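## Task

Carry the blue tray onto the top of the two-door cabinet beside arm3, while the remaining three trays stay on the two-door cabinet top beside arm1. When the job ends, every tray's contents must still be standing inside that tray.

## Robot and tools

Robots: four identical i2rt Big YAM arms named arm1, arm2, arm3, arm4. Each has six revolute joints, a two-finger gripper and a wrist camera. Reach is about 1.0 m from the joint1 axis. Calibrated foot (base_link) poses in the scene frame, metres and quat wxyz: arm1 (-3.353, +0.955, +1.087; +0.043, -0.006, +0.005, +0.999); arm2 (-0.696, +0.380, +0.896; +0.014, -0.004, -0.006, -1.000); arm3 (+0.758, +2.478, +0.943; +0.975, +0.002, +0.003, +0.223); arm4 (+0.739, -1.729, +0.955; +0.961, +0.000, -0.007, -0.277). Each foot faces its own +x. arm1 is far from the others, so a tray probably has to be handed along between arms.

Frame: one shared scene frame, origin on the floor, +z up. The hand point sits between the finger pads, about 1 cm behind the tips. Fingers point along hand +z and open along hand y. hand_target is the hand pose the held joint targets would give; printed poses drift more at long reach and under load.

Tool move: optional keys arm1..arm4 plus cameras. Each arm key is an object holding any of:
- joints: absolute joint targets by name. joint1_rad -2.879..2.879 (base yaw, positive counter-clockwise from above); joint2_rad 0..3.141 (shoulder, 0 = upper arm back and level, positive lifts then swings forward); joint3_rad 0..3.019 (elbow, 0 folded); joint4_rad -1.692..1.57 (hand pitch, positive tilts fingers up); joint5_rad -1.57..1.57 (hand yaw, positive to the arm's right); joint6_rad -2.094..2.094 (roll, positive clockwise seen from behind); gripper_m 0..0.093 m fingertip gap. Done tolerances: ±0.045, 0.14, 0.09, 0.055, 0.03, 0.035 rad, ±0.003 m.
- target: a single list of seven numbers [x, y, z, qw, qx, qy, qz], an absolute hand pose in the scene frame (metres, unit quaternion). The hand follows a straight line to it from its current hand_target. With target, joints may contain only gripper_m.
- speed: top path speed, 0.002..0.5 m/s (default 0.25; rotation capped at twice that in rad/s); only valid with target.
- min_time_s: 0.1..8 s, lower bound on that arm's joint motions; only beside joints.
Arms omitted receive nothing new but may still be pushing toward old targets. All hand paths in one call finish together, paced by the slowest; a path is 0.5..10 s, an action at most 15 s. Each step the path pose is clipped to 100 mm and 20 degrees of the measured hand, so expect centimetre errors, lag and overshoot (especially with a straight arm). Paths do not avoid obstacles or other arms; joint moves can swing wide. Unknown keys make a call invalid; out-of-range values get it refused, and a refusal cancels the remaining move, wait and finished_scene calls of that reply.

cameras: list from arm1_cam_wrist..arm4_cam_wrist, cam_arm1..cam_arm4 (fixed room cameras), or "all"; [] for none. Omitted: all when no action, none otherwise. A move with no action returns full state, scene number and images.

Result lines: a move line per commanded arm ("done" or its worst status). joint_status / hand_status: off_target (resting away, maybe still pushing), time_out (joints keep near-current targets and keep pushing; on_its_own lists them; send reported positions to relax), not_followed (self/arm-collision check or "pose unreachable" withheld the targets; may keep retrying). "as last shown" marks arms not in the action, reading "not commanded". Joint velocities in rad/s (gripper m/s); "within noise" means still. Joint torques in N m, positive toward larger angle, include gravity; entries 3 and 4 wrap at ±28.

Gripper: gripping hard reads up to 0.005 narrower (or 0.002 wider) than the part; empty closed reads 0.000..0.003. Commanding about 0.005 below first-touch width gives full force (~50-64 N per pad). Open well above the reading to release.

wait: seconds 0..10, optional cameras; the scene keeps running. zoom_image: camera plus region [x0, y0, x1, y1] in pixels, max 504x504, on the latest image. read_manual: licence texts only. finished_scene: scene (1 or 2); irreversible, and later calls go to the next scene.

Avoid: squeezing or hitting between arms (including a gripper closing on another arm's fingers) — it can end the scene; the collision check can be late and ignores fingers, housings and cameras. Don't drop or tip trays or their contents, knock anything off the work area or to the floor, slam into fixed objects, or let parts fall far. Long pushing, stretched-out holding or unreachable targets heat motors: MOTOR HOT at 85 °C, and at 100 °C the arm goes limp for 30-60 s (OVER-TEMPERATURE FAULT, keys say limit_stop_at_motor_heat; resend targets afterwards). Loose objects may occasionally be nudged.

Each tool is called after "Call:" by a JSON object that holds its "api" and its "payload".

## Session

Call:
{"api": "move", "payload": {"cameras": ["arm1_cam_wrist", "arm3_cam_wrist", "cam_arm1", "cam_arm2", "cam_arm3"]}}

Call:
{"api": "zoom_image", "payload": {"camera": "cam_arm1", "region": [240, 180, 440, 290]}}

Call:
{"api": "zoom_image", "payload": {"camera": "arm1_cam_wrist", "region": [160, 160, 500, 490]}}

Call:
{"api": "zoom_image", "payload": {"camera": "cam_arm3", "region": [100, 160, 404, 480]}}

Scene clock: 0.00 s.
Joint torques (N m): no reading
Motor temperatures (°C): arm1=[36 28 30 24 25 25 25] | arm2=[32 31 23 28 23 26 23] | arm3=[26 23 33 26 26 28 23] | arm4=[29 27 29 28 22 25 25]
Heat: arm1: hottest joint1_rad 36 °C; arm2: hottest joint1_rad 32 °C; arm3: hottest joint3_rad 33 °C; arm4: hottest joint1_rad 29 °C.
Joint velocities: within noise
arm1.joint_positions: joint1_rad=+0.860 joint2_rad=+0.621 joint3_rad=+1.528 joint4_rad=-1.270 joint5_rad=-0.192 joint6_rad=-0.636 gripper_m=+0.09396
arm1.joint_status: not commanded
arm1.hand: x=-3.4928 y=+0.7866 z=+1.7072 quat_wxyz=(+0.125, +0.591, +0.569, -0.558) (m; scene frame)
arm1.hand_target: x=-3.4897 y=+0.7898 z=+1.7157 quat_wxyz=(+0.124, +0.586, +0.565, -0.567) (m; scene frame)
arm1.hand_status: not commanded
arm2.joint_positions: joint1_rad=+0.754 joint2_rad=+0.595 joint3_rad=+1.346 joint4_rad=-1.311 joint5_rad=-0.233 joint6_rad=+0.585 gripper_m=+0.09396
arm2.joint_status: not commanded
arm2.hand: x=-0.8283 y=+0.1949 z=+1.4290 quat_wxyz=(-0.386, -0.856, -0.141, +0.314) (m; scene frame)
arm2.hand_target: x=-0.8262 y=+0.1970 z=+1.4393 quat_wxyz=(-0.392, -0.850, -0.142, +0.322) (m; scene frame)
arm2.hand_status: not commanded
arm3.joint_positions: joint1_rad=-0.415 joint2_rad=+0.640 joint3_rad=+1.444 joint4_rad=-1.295 joint5_rad=-0.232 joint6_rad=-0.126 gripper_m=+0.09396
arm3.joint_status: not commanded
arm3.hand: x=+0.9993 y=+2.5240 z=+1.5132 quat_wxyz=(-0.512, +0.127, -0.846, -0.077) (m; scene frame)
arm3.hand_target: x=+0.9965 y=+2.5239 z=+1.5259 quat_wxyz=(-0.524, +0.127, -0.839, -0.076) (m; scene frame)
arm3.hand_status: not commanded
arm4.joint_positions: joint1_rad=+0.385 joint2_rad=+0.628 joint3_rad=+1.385 joint4_rad=-1.571 joint5_rad=-0.065 joint6_rad=-0.063 gripper_m=+0.09396
arm4.joint_status: not commanded
arm4.hand: x=+0.9336 y=-1.7515 z=+1.4482 quat_wxyz=(-0.377, -0.040, -0.925, +0.016) (m; scene frame)
arm4.hand_target: x=+0.9321 y=-1.7512 z=+1.4566 quat_wxyz=(-0.387, -0.040, -0.921, +0.018) (m; scene frame)
arm4.hand_status: not commanded
pictures: arm1_cam_wrist, arm3_cam_wrist, cam_arm1, cam_arm2, cam_arm3
camera_calibration:
arm1_cam_wrist: T_world_to_cam=[[-0.808882, 0.331283, 0.485759, -3.91642], [0.105731, 0.894648, -0.43408, 0.410031], [-0.578387, -0.299759, -0.758692, -0.36354], [0, 0, 0, 1]] pos_world=[-3.42154, 0.821636, 1.80461]
arm3_cam_wrist: T_world_to_cam=[[0.283081, -0.959083, -0.00503636, 2.14474], [-0.858881, -0.251161, -0.446364, 2.17264], [0.426835, 0.130683, -0.894837, 0.724394], [0, 0, 0, 1]] pos_world=[0.949714, 2.508, 1.62881]

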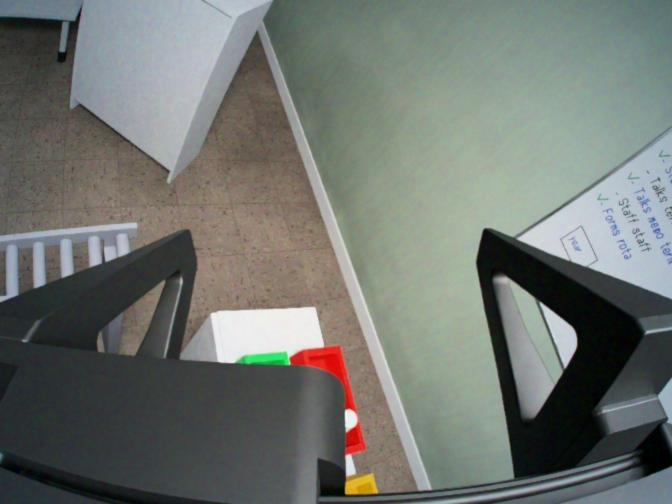

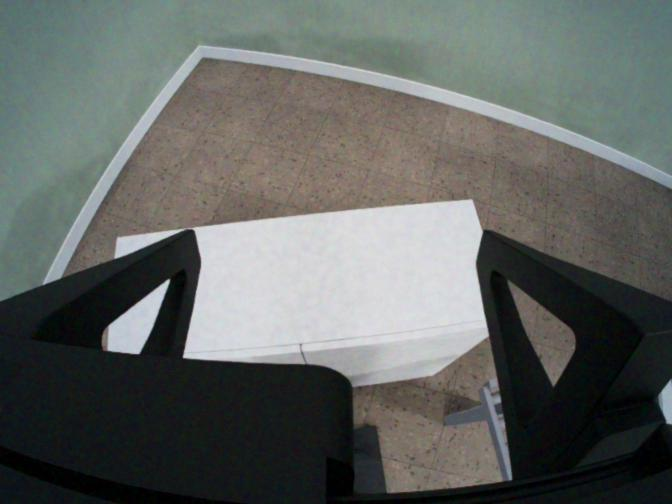

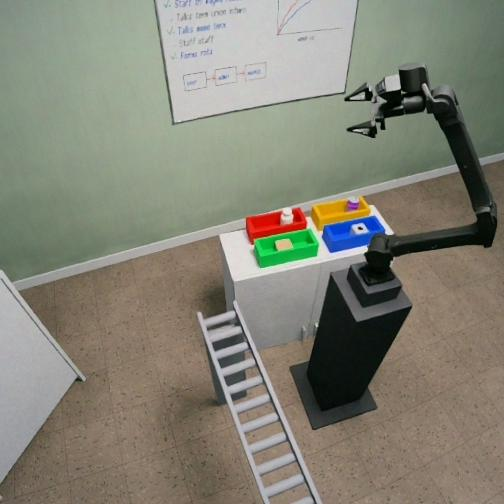

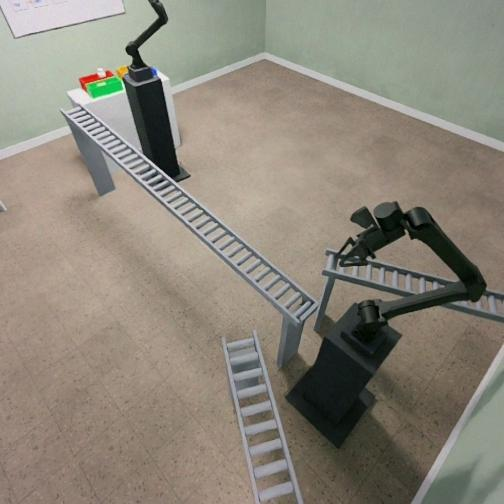

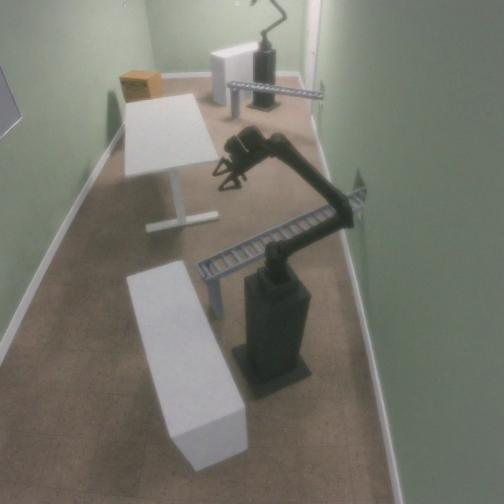

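Scaled by 2.520 from the camera's 504x504 image, which has a finer 720x720 frame.

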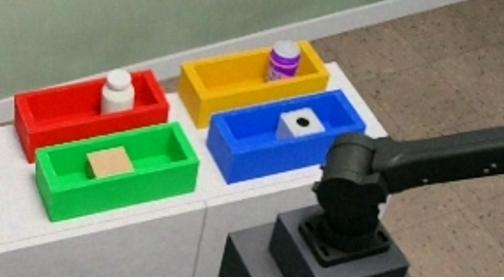

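Scaled by 1.482 from the camera's 672x504 image, which has a finer 960x720 frame.

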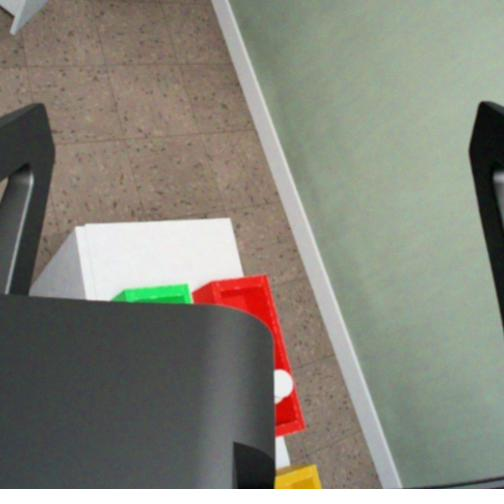

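Scaled by 1.575 from the camera's 504x504 image, which has a finer 720x720 frame.

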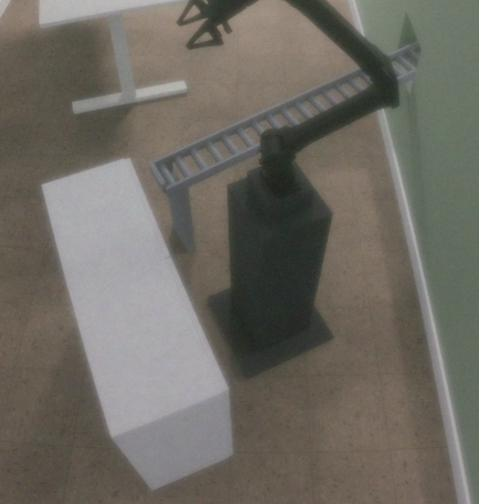

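Call:
{"api": "move", "payload": {"arm1": {"joints": {"joint1_rad": -0.445, "joint2_rad": 1.885, "joint3_rad": 1.0297, "joint4_rad": -0.7156, "joint5_rad": 0.0, "joint6_rad": 1.18}, "min_time_s": 2}, "arm2": {"joints": {"joint1_rad": -0.949, "joint2_rad": 1.747, "joint3_rad": 1.316, "joint4_rad": -1.14, "joint5_rad": 0.0, "joint6_rad": 1.714}, "min_time_s": 2}, "arm3": {"joints": {"joint1_rad": -1.387, "joint2_rad": 2.196, "joint3_rad": 1.321, "joint4_rad": -0.696, "joint5_rad": 0.0, "joint6_rad": -1.443}, "min_time_s": 2}, "cameras": ["arm1_cam_wrist", "arm2_cam_wrist", "arm3_cam_wrist"]}}

Call:
{"api": "zoom_image", "payload": {"camera": "arm1_cam_wrist", "region": [160, 0, 560, 400]}}

Call:
{"api": "zoom_image", "payload": {"camera": "arm2_cam_wrist", "region": [160, 0, 520, 300]}}

Call:
{"api": "zoom_image", "payload": {"camera": "arm3_cam_wrist", "region": [160, 0, 520, 360]}}

Scene clock: 14.90 s.
Joint torques (N m): arm1=[-0.67 -15.56 6.05 0.8 0.1 0.11] | arm2=[1.49 -17.03 10.26 0.68 0.25 0.01] | arm3=[2.37 -17.73 6.49 0.58 -0.1 -0.12] | arm4=[-0.26 2.84 9.55 2.24 -0.03 0.06]
Motor temperatures (°C): arm1=[36 28 31 24 25 25 25] | arm2=[32 31 26 28 23 26 22] | arm3=[26 23 35 27 26 28 23] | arm4=[29 27 31 28 22 25 25]
Heat: arm1: hottest joint1_rad 36 °C; arm2: hottest joint1_rad 32 °C; arm3: hottest joint3_rad 35 °C; arm4: hottest joint3_rad 31 °C.
move: arm1 done; arm2 done; arm3 done
Joint velocities: within noise
arm1.joint_positions: joint1_rad=-0.449 joint2_rad=+1.878 joint3_rad=+1.032 joint4_rad=-0.731 joint5_rad=-0.002 joint6_rad=+1.166 gripper_m=+0.09398
arm1.joint_status: all done
arm1.hand: x=-3.7419 y=+1.1855 z=+1.0167 quat_wxyz=(-0.001, +0.660, -0.751, +0.011) (m; scene frame)
arm1.hand_target: x=-3.7434 y=+1.1848 z=+1.0132 quat_wxyz=(-0.001, +0.656, -0.755, +0.008) (m; scene frame)
arm1.hand_status: not commanded
arm2.joint_positions: joint1_rad=-0.954 joint2_rad=+1.746 joint3_rad=+1.308 joint4_rad=-1.151 joint5_rad=-0.001 joint6_rad=+1.706 gripper_m=+0.09400
arm2.joint_status: all done
arm2.hand: x=-0.9933 y=+0.7779 z=+0.9751 quat_wxyz=(-0.003, -0.252, +0.968, -0.013) (m; scene frame)
arm2.hand_target: x=-0.9987 y=+0.7813 z=+0.9774 quat_wxyz=(-0.006, -0.250, +0.968, -0.005) (m; scene frame)
arm2.hand_status: not commanded
arm3.joint_positions: joint1_rad=-1.391 joint2_rad=+2.208 joint3_rad=+1.309 joint4_rad=-0.704 joint5_rad=-0.001 joint6_rad=-1.435 gripper_m=+0.09396
arm3.joint_status: all done
arm3.hand: x=+1.0691 y=+2.0482 z=+0.7876 quat_wxyz=(+0.009, +0.244, -0.970, -0.017) (m; scene frame)
arm3.hand_target: x=+1.0782 y=+2.0397 z=+0.7966 quat_wxyz=(+0.003, +0.250, -0.968, -0.002) (m; scene frame)
arm3.hand_status: not commanded
arm4: as last shown
pictures: arm1_cam_wrist, arm2_cam_wrist, arm3_cam_wrist
camera_calibration:
arm1_cam_wrist: T_world_to_cam=[[0.990592, -0.134522, 0.0251393, 3.83935], [-0.121445, -0.779438, 0.614596, -0.151817], [-0.0630823, -0.611867, -0.788441, 1.41654], [0, 0, 0, 1]] pos_world=[-3.73231, 1.26488, 1.11365]
arm2_cam_wrist: T_world_to_cam=[[0.4939, -0.86903, 0.0291551, 1.13664], [-0.709213, -0.383218, 0.591744, -0.979594], [-0.503071, -0.312939, -0.805598, 0.652075], [0, 0, 0, 1]] pos_world=[-0.928086, 0.816434, 1.07184]
arm3_cam_wrist: T_world_to_cam=[[0.464752, -0.884913, -0.0305643, 1.33896], [-0.704745, -0.390585, 0.592265, 1.09208], [-0.536041, -0.253717, -0.805163, 1.85359], [0, 0, 0, 1]] pos_world=[1.14095, 2.0817, 0.886569]

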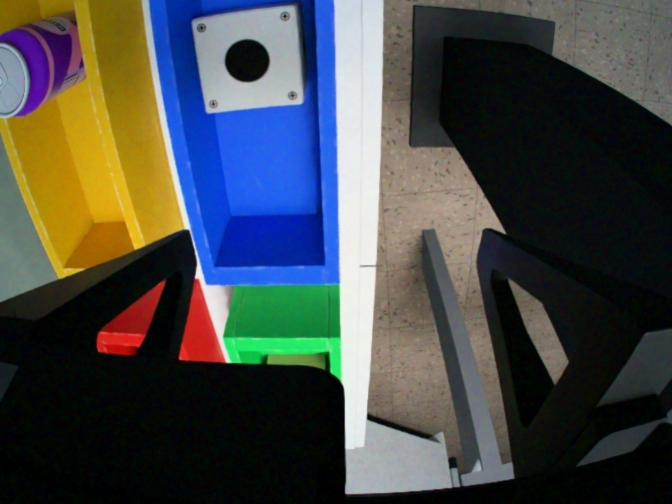

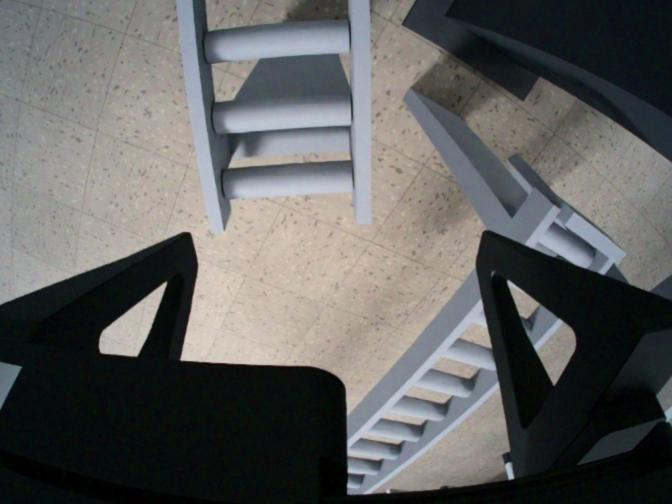

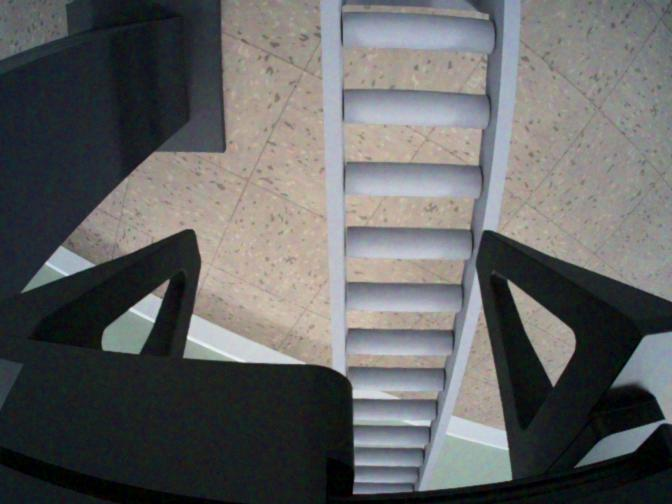

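Scaled by 1.260 from the camera's 672x504 image, which has a finer 960x720 frame.

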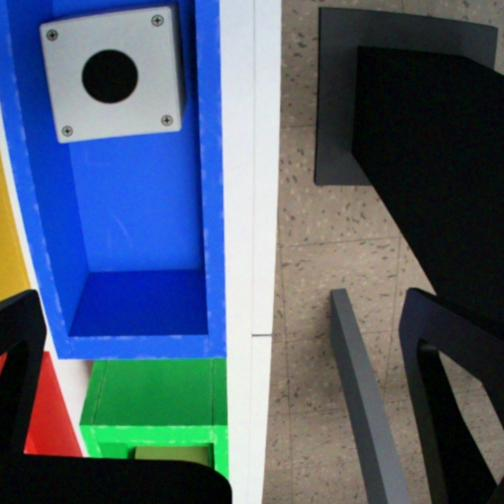

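Scaled by 1.400 from the camera's 672x504 image, which has a finer 960x720 frame.

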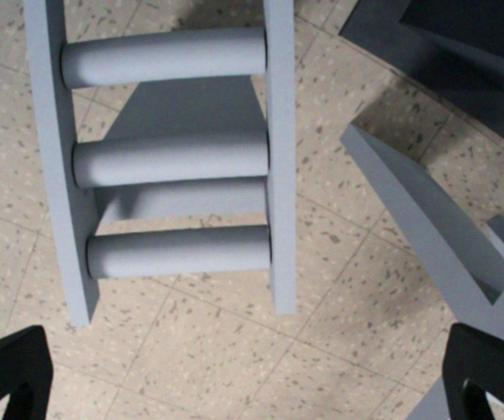

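Scaled by 1.400 from the camera's 672x504 image, which has a finer 960x720 frame.

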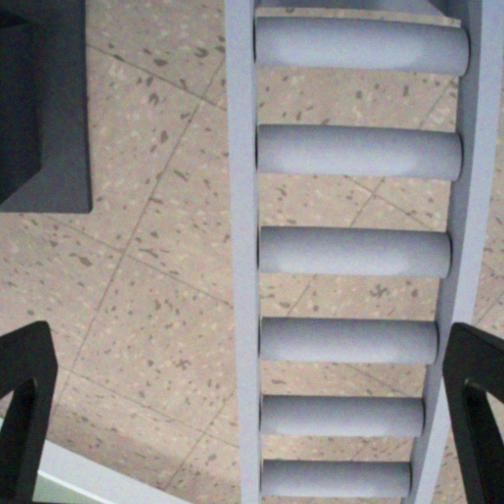

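Call:
{"api": "move", "payload": {"arm1": {"joints": {"joint1_rad": -0.3537, "joint2_rad": 2.159, "joint3_rad": 0.986, "joint4_rad": -0.398, "joint5_rad": 0.0, "joint6_rad": 1.253}, "min_time_s": 1.2}, "arm2": {"joints": {"joint1_rad": 0.079, "joint2_rad": 1.662, "joint3_rad": 1.203, "joint4_rad": -1.112, "joint5_rad": 0.0, "joint6_rad": 0.107}, "min_time_s": 2}, "cameras": ["arm1_cam_wrist"]}}

Call:
{"api": "zoom_image", "payload": {"camera": "arm1_cam_wrist", "region": [160, 0, 560, 400]}}

Scene clock: 22.87 s.
Joint torques (N m): arm1=[0.38 -14.56 3.1 0.75 0.07 0.11] | arm2=[0.44 -15.85 9.46 0.84 0.1 -0.18] | arm3=[1.79 -17.73 6.45 0.65 -0.09 -0.14] | arm4=[-0.38 2.9 9.55 2.26 -0.04 0.05]
Motor temperatures (°C): arm1=[36 28 31 24 25 25 25] | arm2=[32 32 27 28 23 26 22] | arm3=[26 23 35 26 26 28 23] | arm4=[29 27 31 28 22 25 25]
Heat: arm1: hottest joint1_rad 36 °C; arm2: hottest joint1_rad 32 °C; arm3: hottest joint3_rad 35 °C; arm4: hottest joint3_rad 31 °C.
move: arm1 done; arm2 done
Joint velocities: within noise
arm1.joint_positions: joint1_rad=-0.365 joint2_rad=+2.136 joint3_rad=+0.994 joint4_rad=-0.413 joint5_rad=-0.002 joint6_rad=+1.239 gripper_m=+0.09398
arm1.joint_status: all done
arm1.hand: x=-3.7510 y=+1.1471 z=+0.8984 quat_wxyz=(+0.003, +0.664, -0.748, +0.001) (m; scene frame)
arm1.hand_target: x=-3.7451 y=+1.1391 z=+0.8877 quat_wxyz=(-0.001, +0.663, -0.749, +0.008) (m; scene frame)
arm1.hand_status: not commanded
arm2.joint_positions: joint1_rad=+0.081 joint2_rad=+1.667 joint3_rad=+1.206 joint4_rad=-1.124 joint5_rad=+0.000 joint6_rad=+0.115 gripper_m=+0.09402
arm2.joint_status: all done
arm2.hand: x=-1.1573 y=+0.3314 z=+0.9831 quat_wxyz=(-0.005, -1.000, +0.003, -0.003) (m; scene frame)
arm2.hand_target: x=-1.1593 y=+0.3320 z=+0.9844 quat_wxyz=(-0.006, -1.000, +0.000, +0.004) (m; scene frame)
arm2.hand_status: not commanded
arm3, arm4: as last shown
pictures: arm1_cam_wrist
camera_calibration:
arm1_cam_wrist: T_world_to_cam=[[0.992247, -0.12418, 0.00509003, 3.85858], [-0.101553, -0.786477, 0.609213, -0.0226276], [-0.071649, -0.605007, -0.79299, 1.26319], [0, 0, 0, 1]] pos_world=[-3.74046, 1.2256, 0.995845]

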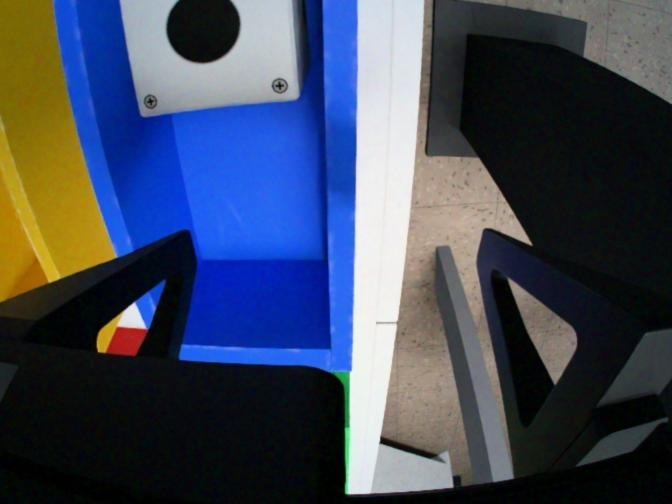

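Scaled by 1.260 from the camera's 672x504 image, which has a finer 960x720 frame.

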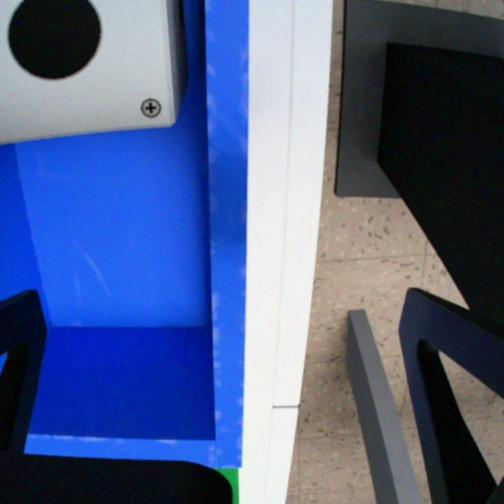

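Call:
{"api": "move", "payload": {"arm1": {"target": [-3.7557, 1.1469, 0.818, 0, 0.6626, -0.749, 0], "speed": 0.12}, "cameras": ["arm1_cam_wrist"]}}

Call:
{"api": "zoom_image", "payload": {"camera": "arm1_cam_wrist", "region": [160, 0, 560, 400]}}

Scene clock: 25.67 s.
Joint torques (N m): arm1=[-0.26 -15.5 4.33 0.66 0.13 0.07] | arm2=[0.56 -16.03 9.5 0.84 0.12 -0.16] | arm3=[2.14 -17.79 6.49 0.61 -0.08 -0.14] | arm4=[-0.21 2.96 9.52 2.24 -0.04 0.05]
Motor temperatures (°C): arm1=[36 28 31 24 25 25 25] | arm2=[32 33 27 28 23 26 22] | arm3=[26 24 35 26 26 28 23] | arm4=[29 27 31 28 22 25 25]
Heat: arm1: hottest joint1_rad 36 °C; arm2: hottest joint2_rad 33 °C; arm3: hottest joint3_rad 35 °C; arm4: hottest joint3_rad 31 °C.
move: arm1 off_target
Joint velocities: within noise
arm1.joint_positions: joint1_rad=-0.365 joint2_rad=+2.322 joint3_rad=+1.050 joint4_rad=-0.290 joint5_rad=+0.002 joint6_rad=+1.239 gripper_m=+0.09398
arm1.joint_status: not commanded
arm1.hand: x=-3.7495 y=+1.1466 z=+0.8279 quat_wxyz=(+0.000, +0.664, -0.748, +0.004) (m; scene frame)
arm1.hand_target: x=-3.7555 y=+1.1469 z=+0.8183 quat_wxyz=(+0.000, +0.663, -0.749, +0.000) (m; scene frame)
arm1.hand_status: off_target (0.012 m and 0.5 deg from the pose sent, 0.081 m and 0.4 deg at the start)
arm2, arm3, arm4: as last shown
pictures: arm1_cam_wrist
camera_calibration:
arm1_cam_wrist: T_world_to_cam=[[0.992176, -0.12412, 0.0134306, 3.85002], [-0.106611, -0.786377, 0.608478, 0.00158547], [-0.0649628, -0.60515, -0.793457, 1.23274], [0, 0, 0, 1]] pos_world=[-3.73964, 1.2251, 0.925454]

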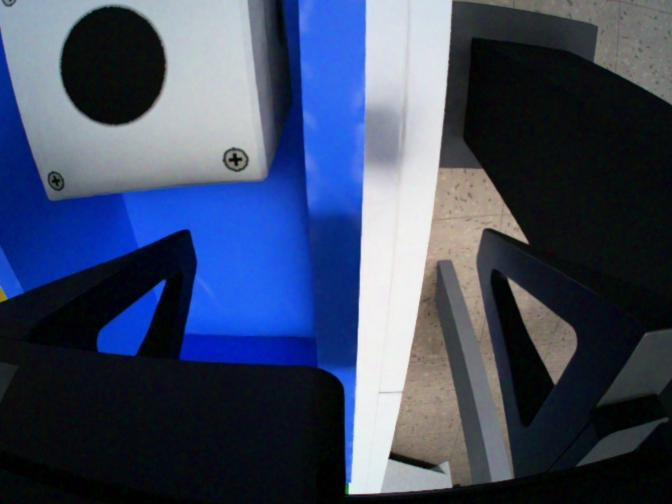

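Scaled by 1.260 from the camera's 672x504 image, which has a finer 960x720 frame.

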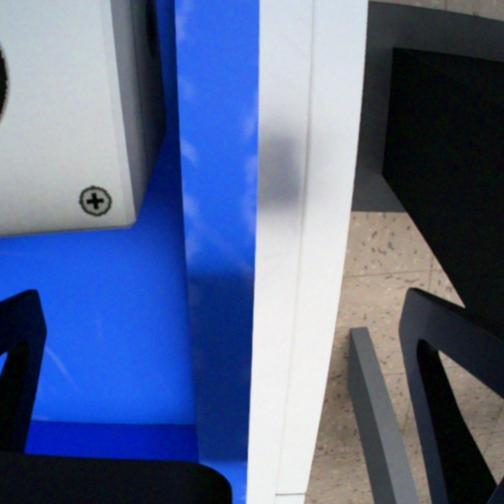

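Call:
{"api": "move", "payload": {"arm1": {"joints": {"gripper_m": 0.0}}, "cameras": []}}

Call:
{"api": "move", "payload": {"arm1": {"target": [-3.7575, 1.1475, 0.88, 0, 0.6626, -0.749, 0], "speed": 0.12}, "cameras": ["arm1_cam_wrist", "cam_arm1"]}}

Call:
{"api": "zoom_image", "payload": {"camera": "cam_arm1", "region": [230, 170, 430, 290]}}

Scene clock: 26.93 s.
Joint torques (N m): arm1=[-0.26 -15.38 4.45 0.7 0.09 0.07] | arm2=[0.62 -15.91 9.47 0.85 0.1 -0.16] | arm3=[1.79 -17.79 6.56 0.62 -0.09 -0.11] | arm4=[-0.26 2.9 9.55 2.24 -0.03 0.05]
Motor temperatures (°C): arm1=[36 28 31 24 25 25 25] | arm2=[32 33 27 28 23 26 22] | arm3=[26 24 35 26 26 28 23] | arm4=[29 27 32 28 22 25 25]
Heat: arm1: hottest joint1_rad 36 °C; arm2: hottest joint2_rad 33 °C; arm3: hottest joint3_rad 35 °C; arm4: hottest joint3_rad 32 °C.
move: arm1 off_target
Joint velocities: within noise
arm1.joint_positions: joint1_rad=-0.365 joint2_rad=+2.322 joint3_rad=+1.050 joint4_rad=-0.290 joint5_rad=+0.003 joint6_rad=+1.241 gripper_m=+0.01053
arm1.joint_status: gripper_m off_target (ended at +0.01056, target +0.00000)
arm1.hand: x=-3.7494 y=+1.1468 z=+0.8279 quat_wxyz=(-0.001, +0.663, -0.748, +0.004) (m; scene frame)
arm1.hand_target: x=-3.7555 y=+1.1469 z=+0.8183 quat_wxyz=(+0.000, +0.663, -0.749, +0.000) (m; scene frame)
arm1.hand_status: not commanded
arm2, arm3, arm4: as last shown
pictures: none
No camera images: "cameras" was empty.

Scene clock: 28.30 s.
Joint torques (N m): arm1=[-0.03 -19.84 3.34 0.01 0.09 0.09] | arm2=[0.62 -16.09 9.44 0.81 0.1 -0.15] | arm3=[1.96 -17.79 6.48 0.69 -0.09 -0.11] | arm4=[-0.32 2.96 9.54 2.24 -0.03 0.05]
Motor temperatures (°C): arm1=[36 28 31 24 25 25 25] | arm2=[32 33 27 28 23 26 22] | arm3=[26 24 35 26 26 28 23] | arm4=[29 27 32 28 22 25 25]
Heat: arm1: hottest joint1_rad 36 °C; arm2: hottest joint2_rad 33 °C; arm3: hottest joint3_rad 35 °C; arm4: hottest joint3_rad 32 °C.
move: arm1 off_target
Joint velocities: within noise
arm1.joint_positions: joint1_rad=-0.365 joint2_rad=+2.226 joint3_rad=+1.022 joint4_rad=-0.382 joint5_rad=+0.003 joint6_rad=+1.241 gripper_m=+0.01053
arm1.joint_status: not commanded
arm1.hand: x=-3.7456 y=+1.1452 z=+0.8650 quat_wxyz=(-0.005, +0.663, -0.748, +0.014) (m; scene frame)
arm1.hand_target: x=-3.7573 y=+1.1475 z=+0.8797 quat_wxyz=(+0.000, +0.663, -0.749, +0.000) (m; scene frame)
arm1.hand_status: off_target (0.019 m and 1.7 deg from the pose sent, 0.053 m and 0.5 deg at the start)
arm2, arm3, arm4: as last shown
pictures: arm1_cam_wrist, cam_arm1
camera_calibration:
arm1_cam_wrist: T_world_to_cam=[[0.991521, -0.124873, 0.0359475, 3.82446], [-0.120568, -0.780904, 0.612904, -0.0840241], [-0.0484636, -0.612042, -0.789339, 1.32774], [0, 0, 0, 1]] pos_world=[-3.73781, 1.22459, 0.96206]

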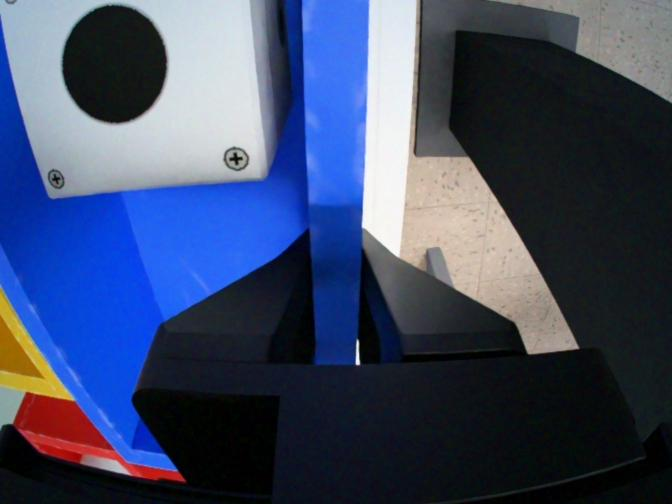

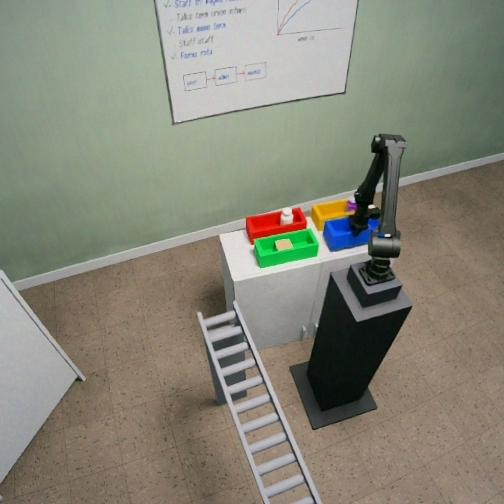

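Scaled by 2.520 from the camera's 504x504 image, which has a finer 720x720 frame.

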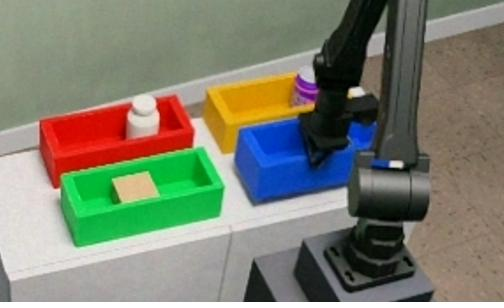

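Call:
{"api": "move", "payload": {"arm1": {"target": [-3.7585, 1.148, 1.05, 0, 0.6626, -0.749, 0], "speed": 0.25}, "cameras": []}}

Call:
{"api": "move", "payload": {"arm1": {"joints": {"joint1_rad": 1.6245, "joint2_rad": 2.019, "joint3_rad": 1.33, "joint4_rad": -0.817, "joint5_rad": 0.0, "joint6_rad": 1.5385}, "min_time_s": 3.5}, "cameras": ["arm1_cam_wrist", "cam_arm1"]}}

Call:
{"api": "zoom_image", "payload": {"camera": "cam_arm1", "region": [150, 200, 400, 400]}}

Scene clock: 31.90 s.
Joint torques (N m): arm1=[0.5 -17.38 9.06 -0.02 0.08 0.08] | arm2=[0.56 -16.03 9.44 0.87 0.11 -0.16] | arm3=[2.2 -17.67 6.48 0.7 -0.08 -0.12] | arm4=[-0.21 2.84 9.55 2.24 -0.02 0.05]
Motor temperatures (°C): arm1=[36 28 31 24 25 25 26] | arm2=[32 33 27 28 23 26 22] | arm3=[26 24 35 26 26 28 23] | arm4=[29 27 32 28 22 25 25]
Heat: arm1: hottest joint1_rad 36 °C; arm2: hottest joint2_rad 33 °C; arm3: hottest joint3_rad 35 °C; arm4: hottest joint3_rad 32 °C.
move: arm1 off_target
Joint velocities: within noise
arm1.joint_positions: joint1_rad=-0.365 joint2_rad=+1.823 joint3_rad=+0.987 joint4_rad=-0.776 joint5_rad=+0.003 joint6_rad=+1.241 gripper_m=+0.01053
arm1.joint_status: not commanded
arm1.hand: x=-3.7371 y=+1.1419 z=+1.0294 quat_wxyz=(-0.010, +0.663, -0.748, +0.026) (m; scene frame)
arm1.hand_target: x=-3.7578 y=+1.1477 z=+1.0501 quat_wxyz=(+0.000, +0.663, -0.749, +0.000) (m; scene frame)
arm1.hand_status: off_target (0.030 m and 3.2 deg from the pose sent, 0.186 m and 1.7 deg at the start)
arm2, arm3, arm4: as last shown
pictures: none
No camera images: "cameras" was empty.

Scene clock: 36.10 s.
Joint torques (N m): arm1=[-1.14 -18.73 13.04 0.03 0.3 0.11] | arm2=[0.44 -16.09 9.48 0.88 0.1 -0.16] | arm3=[2.49 -17.73 6.6 0.58 -0.08 -0.11] | arm4=[-0.21 2.9 9.51 2.26 -0.03 0.05]
Motor temperatures (°C): arm1=[36 29 32 24 25 25 26] | arm2=[32 33 28 28 23 26 22] | arm3=[26 24 35 26 26 28 23] | arm4=[29 27 32 28 22 25 25]
Heat: arm1: hottest joint1_rad 36 °C; arm2: hottest joint2_rad 33 °C; arm3: hottest joint3_rad 35 °C; arm4: hottest joint3_rad 32 °C.
move: arm1 done
Joint velocities: within noise
arm1.joint_positions: joint1_rad=+1.634 joint2_rad=+2.023 joint3_rad=+1.258 joint4_rad=-0.811 joint5_rad=-0.008 joint6_rad=+1.526 gripper_m=+0.01053
arm1.joint_status: all done
arm1.hand: x=-3.3629 y=+0.4322 z=+1.0214 quat_wxyz=(+0.003, +1.000, +0.011, +0.010) (m; scene frame)
arm1.hand_target: x=-3.3705 y=+0.3972 z=+1.0448 quat_wxyz=(+0.038, +0.999, +0.000, +0.005) (m; scene frame)
arm1.hand_status: not commanded
arm2, arm3, arm4: as last shown
pictures: arm1_cam_wrist, cam_arm1
camera_calibration:
arm1_cam_wrist: T_world_to_cam=[[-0.0168814, 0.999857, 0.00101514, -0.491208], [0.784498, 0.0126159, 0.620002, 2.00294], [0.619901, 0.0112629, -0.784599, 3.00681], [0, 0, 0, 1]] pos_world=[-3.44352, 0.432003, 1.11781]

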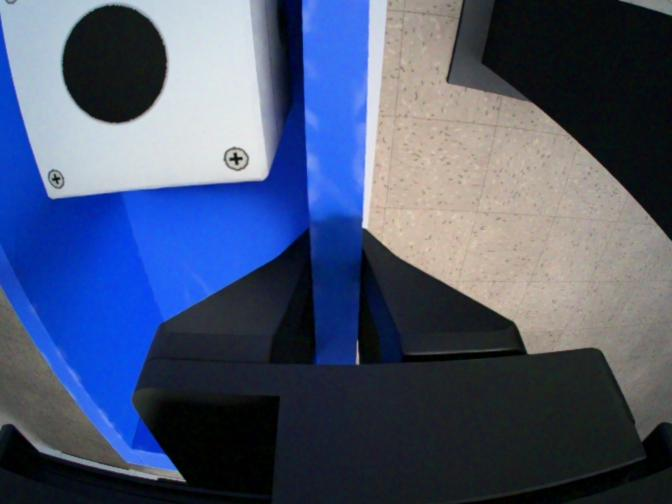

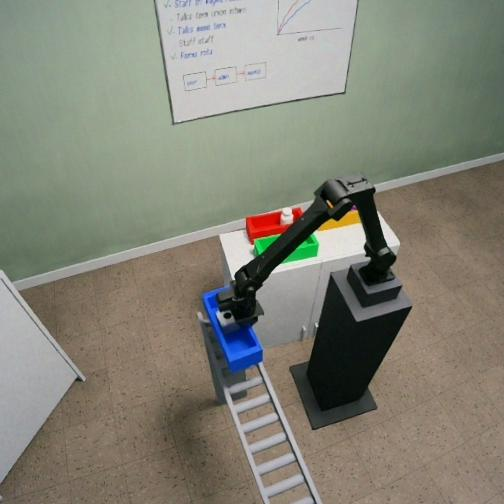

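Scaled by 2.016 from the camera's 504x504 image, which has a finer 720x720 frame.

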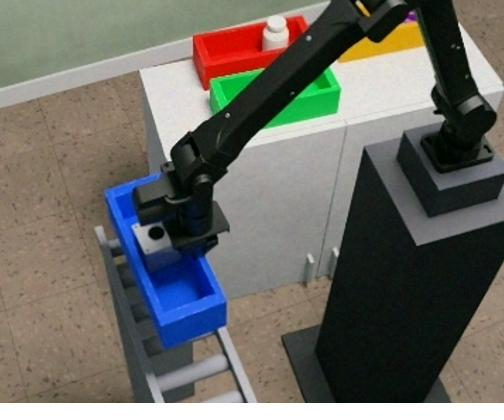

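Call:
{"api": "move", "payload": {"arm1": {"target": [-3.3576, 0.387, 0.9634, 0.0452, 1.0, -0.0044, -0.0368], "speed": 0.15}, "cameras": ["arm1_cam_wrist", "cam_arm1"]}}

Call:
{"api": "zoom_image", "payload": {"camera": "cam_arm1", "region": [170, 270, 320, 400]}}

Call:
{"api": "zoom_image", "payload": {"camera": "arm1_cam_wrist", "region": [280, 0, 480, 260]}}

Scene clock: 38.90 s.
Joint torques (N m): arm1=[0.09 -20.54 11.19 0.81 0.41 0.1] | arm2=[0.5 -16.09 9.46 0.87 0.11 -0.15] | arm3=[2.08 -17.55 6.48 0.53 -0.08 -0.13] | arm4=[-0.26 3.08 9.55 2.21 -0.03 0.06]
Motor temperatures (°C): arm1=[36 29 32 24 25 25 26] | arm2=[32 34 28 28 23 26 22] | arm3=[26 25 35 26 26 28 23] | arm4=[29 27 32 28 22 25 25]
Heat: arm1: hottest joint1_rad 36 °C; arm2: hottest joint2_rad 34 °C; arm3: hottest joint3_rad 35 °C; arm4: hottest joint3_rad 32 °C.
move: arm1 off_target
Joint velocities: within noise
arm1.joint_positions: joint1_rad=+1.664 joint2_rad=+2.185 joint3_rad=+1.262 joint4_rad=-0.671 joint5_rad=+0.076 joint6_rad=+1.578 gripper_m=+0.01053
arm1.joint_status: not commanded
arm1.hand: x=-3.3606 y=+0.4331 z=+0.9414 quat_wxyz=(-0.005, +0.999, +0.001, -0.032) (m; scene frame)
arm1.hand_target: x=-3.3574 y=+0.3895 z=+0.9658 quat_wxyz=(+0.045, +0.998, -0.005, -0.036) (m; scene frame)
arm1.hand_status: off_target (0.051 m and 5.8 deg from the pose sent, 0.074 m and 7.4 deg at the start)
arm2, arm3: as last shown
arm4.joint_positions: joint1_rad=+0.385 joint2_rad=+0.628 joint3_rad=+1.385 joint4_rad=-1.571 joint5_rad=-0.065 joint6_rad=-0.063 gripper_m=+0.09396
arm4.joint_status: not commanded
arm4.hand: x=+0.9336 y=-1.7515 z=+1.4482 quat_wxyz=(-0.377, -0.040, -0.925, +0.016) (m; scene frame)
arm4.hand_target: x=+0.9321 y=-1.7512 z=+1.4566 quat_wxyz=(-0.387, -0.040, -0.921, +0.018) (m; scene frame)
arm4.hand_status: not commanded
pictures: arm1_cam_wrist, cam_arm1
camera_calibration:
arm1_cam_wrist: T_world_to_cam=[[0.00488352, 0.999822, 0.0181996, -0.43504], [0.833888, -0.0141165, 0.551753, 2.29254], [0.551912, 0.0124819, -0.833809, 2.7599], [0, 0, 0, 1]] pos_world=[-3.43281, 0.432876, 1.04423]

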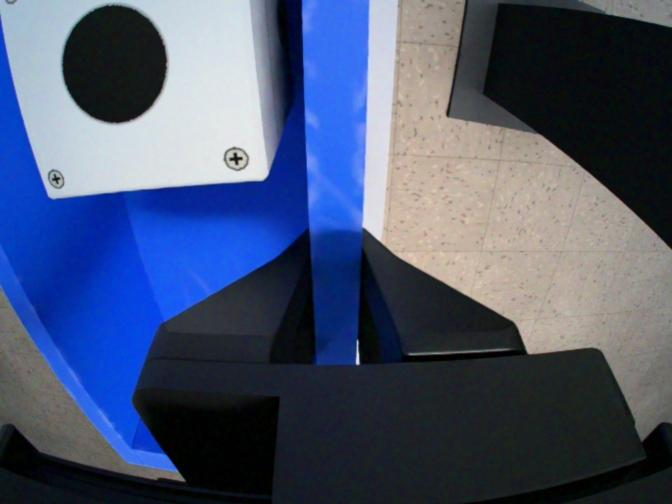

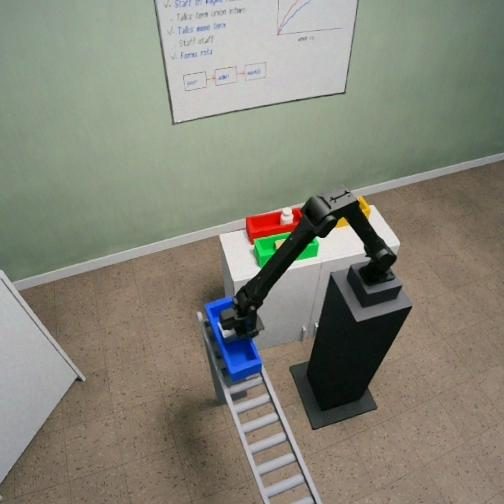

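Scaled by 3.360 from the camera's 504x504 image, which has a finer 720x720 frame.

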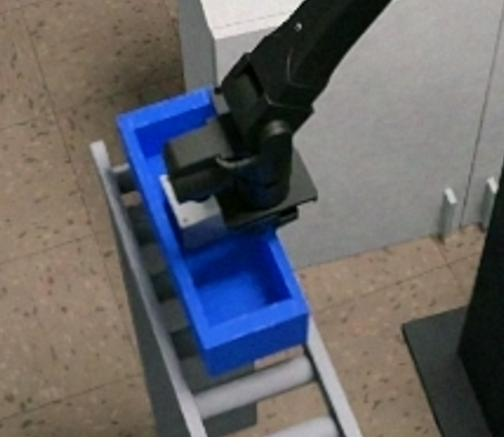

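Scaled by 1.938 from the camera's 672x504 image, which has a finer 960x720 frame.

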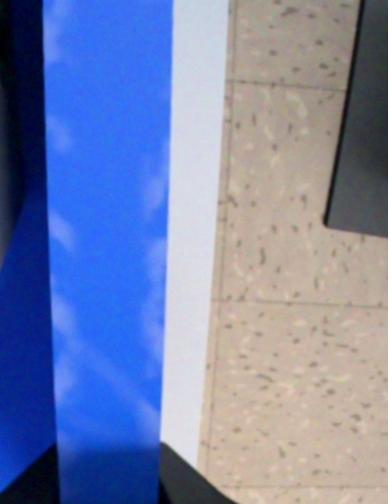

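Call:
{"api": "move", "payload": {"arm1": {"target": [-3.3574, 0.3795, 0.943, 0.0502, 1.0, -0.0044, -0.0385], "speed": 0.12}, "cameras": ["arm1_cam_wrist", "cam_arm1"]}}

Call:
{"api": "zoom_image", "payload": {"camera": "arm1_cam_wrist", "region": [280, 0, 480, 260]}}

Call:
{"api": "zoom_image", "payload": {"camera": "cam_arm1", "region": [170, 270, 320, 400]}}

Scene clock: 41.57 s.
Joint torques (N m): arm1=[0.5 -20.6 11 1.05 0.52 0.09] | arm2=[0.56 -16.09 9.44 0.83 0.11 -0.15] | arm3=[2.26 -17.61 6.53 0.62 -0.1 -0.13] | arm4=[-0.32 2.96 9.55 2.24 -0.03 0.05]
Motor temperatures (°C): arm1=[36 29 32 24 25 25 26] | arm2=[32 34 28 28 23 26 22] | arm3=[26 25 35 26 26 28 23] | arm4=[29 27 32 28 22 25 25]
Heat: arm1: hottest joint1_rad 36 °C; arm2: hottest joint2_rad 34 °C; arm3: hottest joint3_rad 35 °C; arm4: hottest joint3_rad 32 °C.
move: arm1 off_target
Joint velocities: within noise
arm1.joint_positions: joint1_rad=+1.664 joint2_rad=+2.227 joint3_rad=+1.284 joint4_rad=-0.634 joint5_rad=+0.077 joint6_rad=+1.579 gripper_m=+0.01053
arm1.joint_status: not commanded
arm1.hand: x=-3.3606 y=+0.4241 z=+0.9251 quat_wxyz=(+0.003, +0.999, +0.000, -0.033) (m; scene frame)
arm1.hand_target: x=-3.3572 y=+0.3818 z=+0.9455 quat_wxyz=(+0.050, +0.998, -0.005, -0.038) (m; scene frame)
arm1.hand_status: off_target (0.048 m and 5.5 deg from the pose sent, 0.054 m and 6.4 deg at the start)
arm2, arm4: as last shown
arm3.joint_positions: joint1_rad=-1.391 joint2_rad=+2.208 joint3_rad=+1.309 joint4_rad=-0.704 joint5_rad=-0.001 joint6_rad=-1.435 gripper_m=+0.09396
arm3.joint_status: not commanded
arm3.hand: x=+1.0691 y=+2.0482 z=+0.7876 quat_wxyz=(+0.009, +0.244, -0.970, -0.017) (m; scene frame)
arm3.hand_target: x=+1.0782 y=+2.0397 z=+0.7966 quat_wxyz=(+0.003, +0.250, -0.968, -0.002) (m; scene frame)
arm3.hand_status: not commanded
pictures: arm1_cam_wrist, cam_arm1
camera_calibration:
arm1_cam_wrist: T_world_to_cam=[[0.00585803, 0.999981, 0.00166025, -0.407149], [0.834608, -0.00580376, 0.550813, 2.30119], [0.550813, -0.00184102, -0.834627, 2.74958], [0, 0, 0, 1]] pos_world=[-3.43271, 0.425559, 1.02802]

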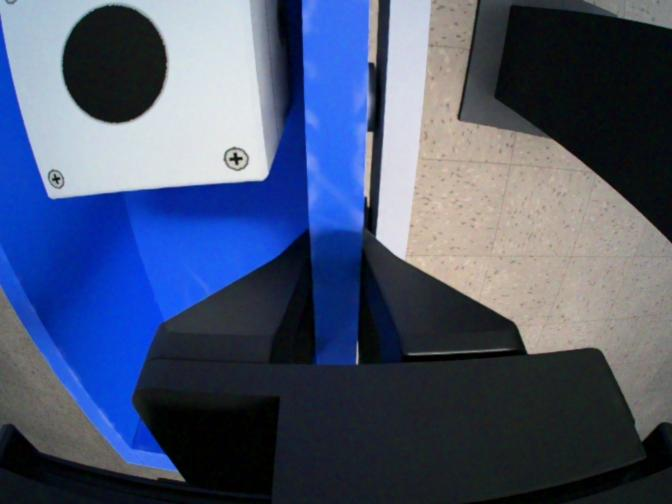

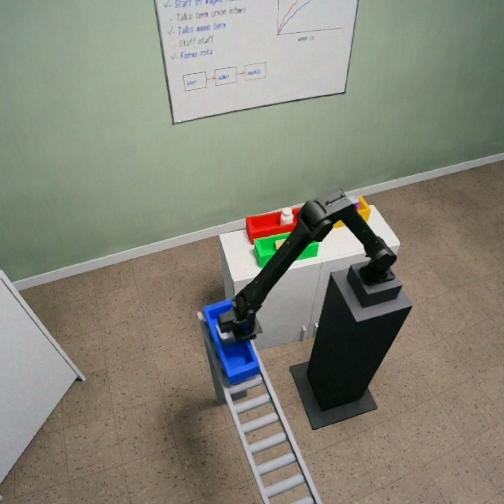

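Scaled by 1.938 from the camera's 672x504 image, which has a finer 960x720 frame.

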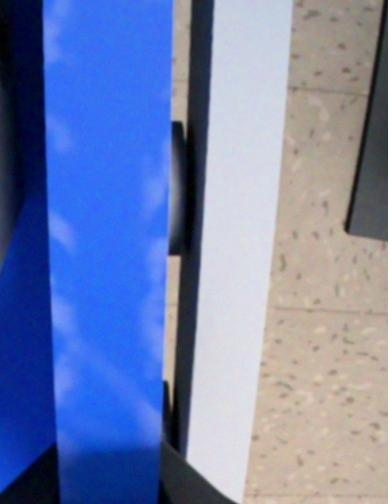

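Scaled by 3.360 from the camera's 504x504 image, which has a finer 720x720 frame.

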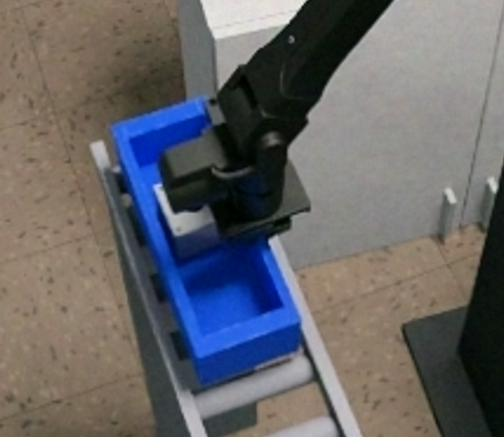

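Call:
{"api": "move", "payload": {"arm1": {"target": [-3.3572, 0.3825, 0.916, 0.0502, 1.0, -0.0044, -0.0385], "speed": 0.06}, "cameras": ["arm1_cam_wrist", "cam_arm1"]}}

Call:
{"api": "zoom_image", "payload": {"camera": "cam_arm1", "region": [170, 270, 320, 400]}}

Scene clock: 43.33 s.
Joint torques (N m): arm1=[0.15 -19.66 10.24 1.32 0.36 0.1] | arm2=[0.44 -15.91 9.43 0.87 0.11 -0.15] | arm3=[2.2 -17.55 6.45 0.62 -0.11 -0.12] | arm4=[-0.15 2.84 9.54 2.24 -0.03 0.05]
Motor temperatures (°C): arm1=[36 30 32 24 25 25 26] | arm2=[32 34 28 28 23 26 22] | arm3=[26 25 35 26 26 28 23] | arm4=[29 27 33 28 22 25 25]
Heat: arm1: hottest joint1_rad 36 °C; arm2: hottest joint2_rad 34 °C; arm3: hottest joint3_rad 35 °C; arm4: hottest joint3_rad 33 °C.
move: arm1 off_target
Joint velocities: within noise
arm1.joint_positions: joint1_rad=+1.664 joint2_rad=+2.262 joint3_rad=+1.290 joint4_rad=-0.584 joint5_rad=+0.082 joint6_rad=+1.580 gripper_m=+0.01053
arm1.joint_status: not commanded
arm1.hand: x=-3.3611 y=+0.4192 z=+0.9085 quat_wxyz=(+0.013, +0.999, -0.001, -0.035) (m; scene frame)
arm1.hand_target: x=-3.3570 y=+0.3841 z=+0.9179 quat_wxyz=(+0.050, +0.998, -0.004, -0.038) (m; scene frame)
arm1.hand_status: off_target (0.038 m and 4.3 deg from the pose sent, 0.043 m and 5.5 deg at the start)
arm2.joint_positions: joint1_rad=+0.081 joint2_rad=+1.667 joint3_rad=+1.206 joint4_rad=-1.124 joint5_rad=+0.000 joint6_rad=+0.115 gripper_m=+0.09402
arm2.joint_status: not commanded
arm2.hand: x=-1.1573 y=+0.3314 z=+0.9831 quat_wxyz=(-0.005, -1.000, +0.003, -0.003) (m; scene frame)
arm2.hand_target: x=-1.1593 y=+0.3320 z=+0.9844 quat_wxyz=(-0.006, -1.000, +0.000, +0.004) (m; scene frame)
arm2.hand_status: not commanded
arm3, arm4: as last shown
pictures: arm1_cam_wrist, cam_arm1
camera_calibration:
arm1_cam_wrist: T_world_to_cam=[[0.00761456, 0.999802, -0.0183685, -0.378035], [0.83685, 0.00368379, 0.54742, 2.31742], [0.54738, -0.01954, -0.836656, 2.73369], [0, 0, 0, 1]] pos_world=[-3.43282, 0.42284, 1.01161]

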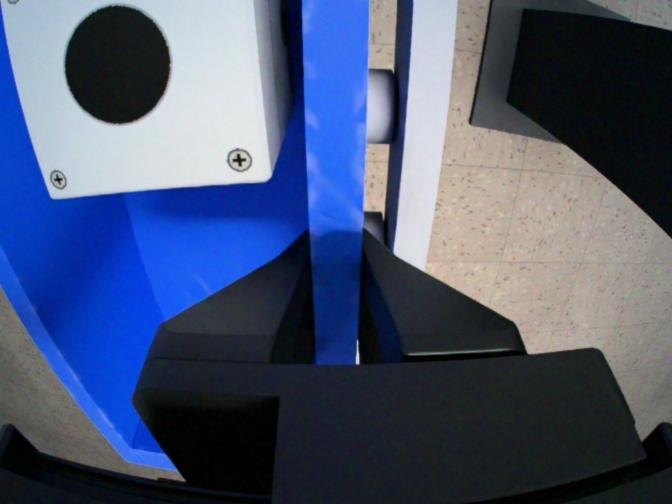

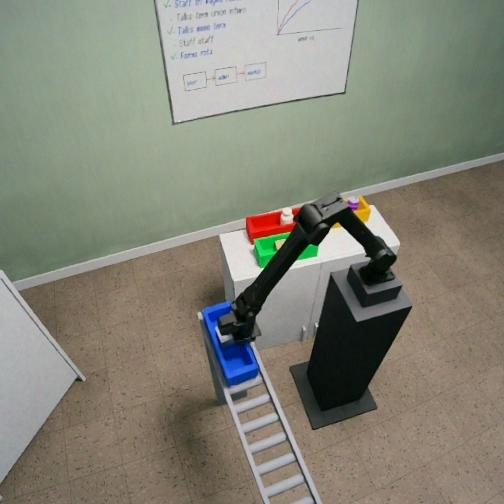

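Scaled by 3.360 from the camera's 504x504 image, which has a finer 720x720 frame.

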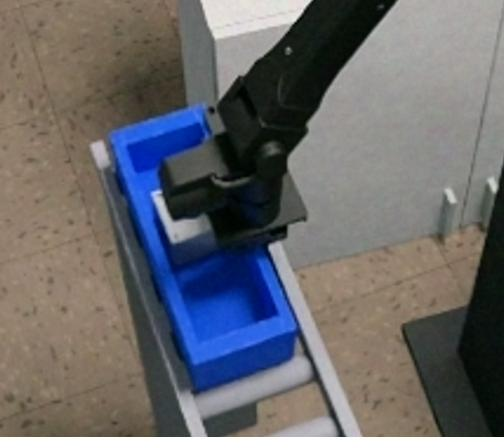

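Call:
{"api": "move", "payload": {"arm1": {"target": [-3.3570, 0.3841, 1.09, 0.0502, 1.0, -0.0044, -0.0385], "speed": 0.4, "joints": {"gripper_m": 0.045}}, "cameras": ["cam_arm1", "arm1_cam_wrist"]}}

Scene clock: 45.80 s.
Joint torques (N m): arm1=[0.32 -16.38 10.91 -0.08 0.16 0.09] | arm2=[0.38 -16.03 9.44 0.85 0.1 -0.17] | arm3=[1.96 -17.44 6.5 0.65 -0.09 -0.12] | arm4=[-0.38 2.9 9.57 2.25 -0.03 0.04]
Motor temperatures (°C): arm1=[36 30 32 24 25 25 26] | arm2=[32 34 28 28 23 26 22] | arm3=[26 25 35 26 26 28 23] | arm4=[29 27 33 28 22 25 25]
Heat: arm1: hottest joint1_rad 36 °C; arm2: hottest joint2_rad 34 °C; arm3: hottest joint3_rad 35 °C; arm4: hottest joint3_rad 33 °C.
move: arm1 off_target
Joint velocities: within noise
arm1.joint_positions: joint1_rad=+1.664 joint2_rad=+1.939 joint3_rad=+1.351 joint4_rad=-0.885 joint5_rad=+0.088 joint6_rad=+1.582 gripper_m=+0.04493
arm1.joint_status: all done
arm1.hand: x=-3.3642 y=+0.3917 z=+1.0946 quat_wxyz=(+0.055, +0.998, -0.004, -0.038) (m; scene frame)
arm1.hand_target: x=-3.3570 y=+0.3844 z=+1.0901 quat_wxyz=(+0.051, +0.998, -0.004, -0.038) (m; scene frame)
arm1.hand_status: off_target (0.011 m and 0.6 deg from the pose sent, 0.185 m and 4.3 deg at the start; pose on its path clipped on 5 of 41 steps)
arm2, arm3, arm4: as last shown
pictures: arm1_cam_wrist, cam_arm1
camera_calibration:
arm1_cam_wrist: T_world_to_cam=[[0.0106296, 0.994582, -0.103414, -0.241805], [0.840036, 0.0472189, 0.540471, 2.21943], [0.542426, -0.0926164, -0.834983, 2.90066], [0, 0, 0, 1]] pos_world=[-3.43522, 0.404345, 1.19746]

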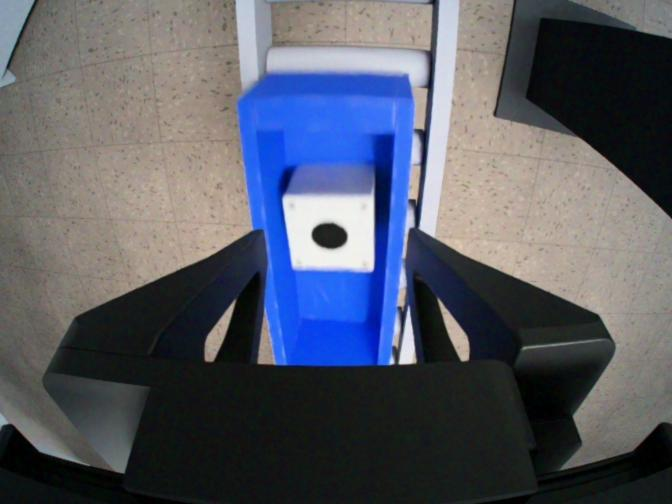

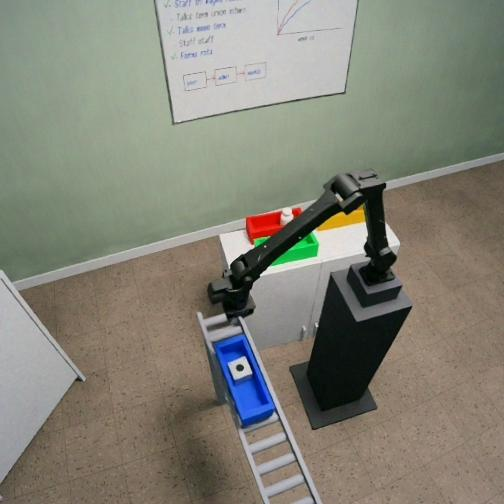

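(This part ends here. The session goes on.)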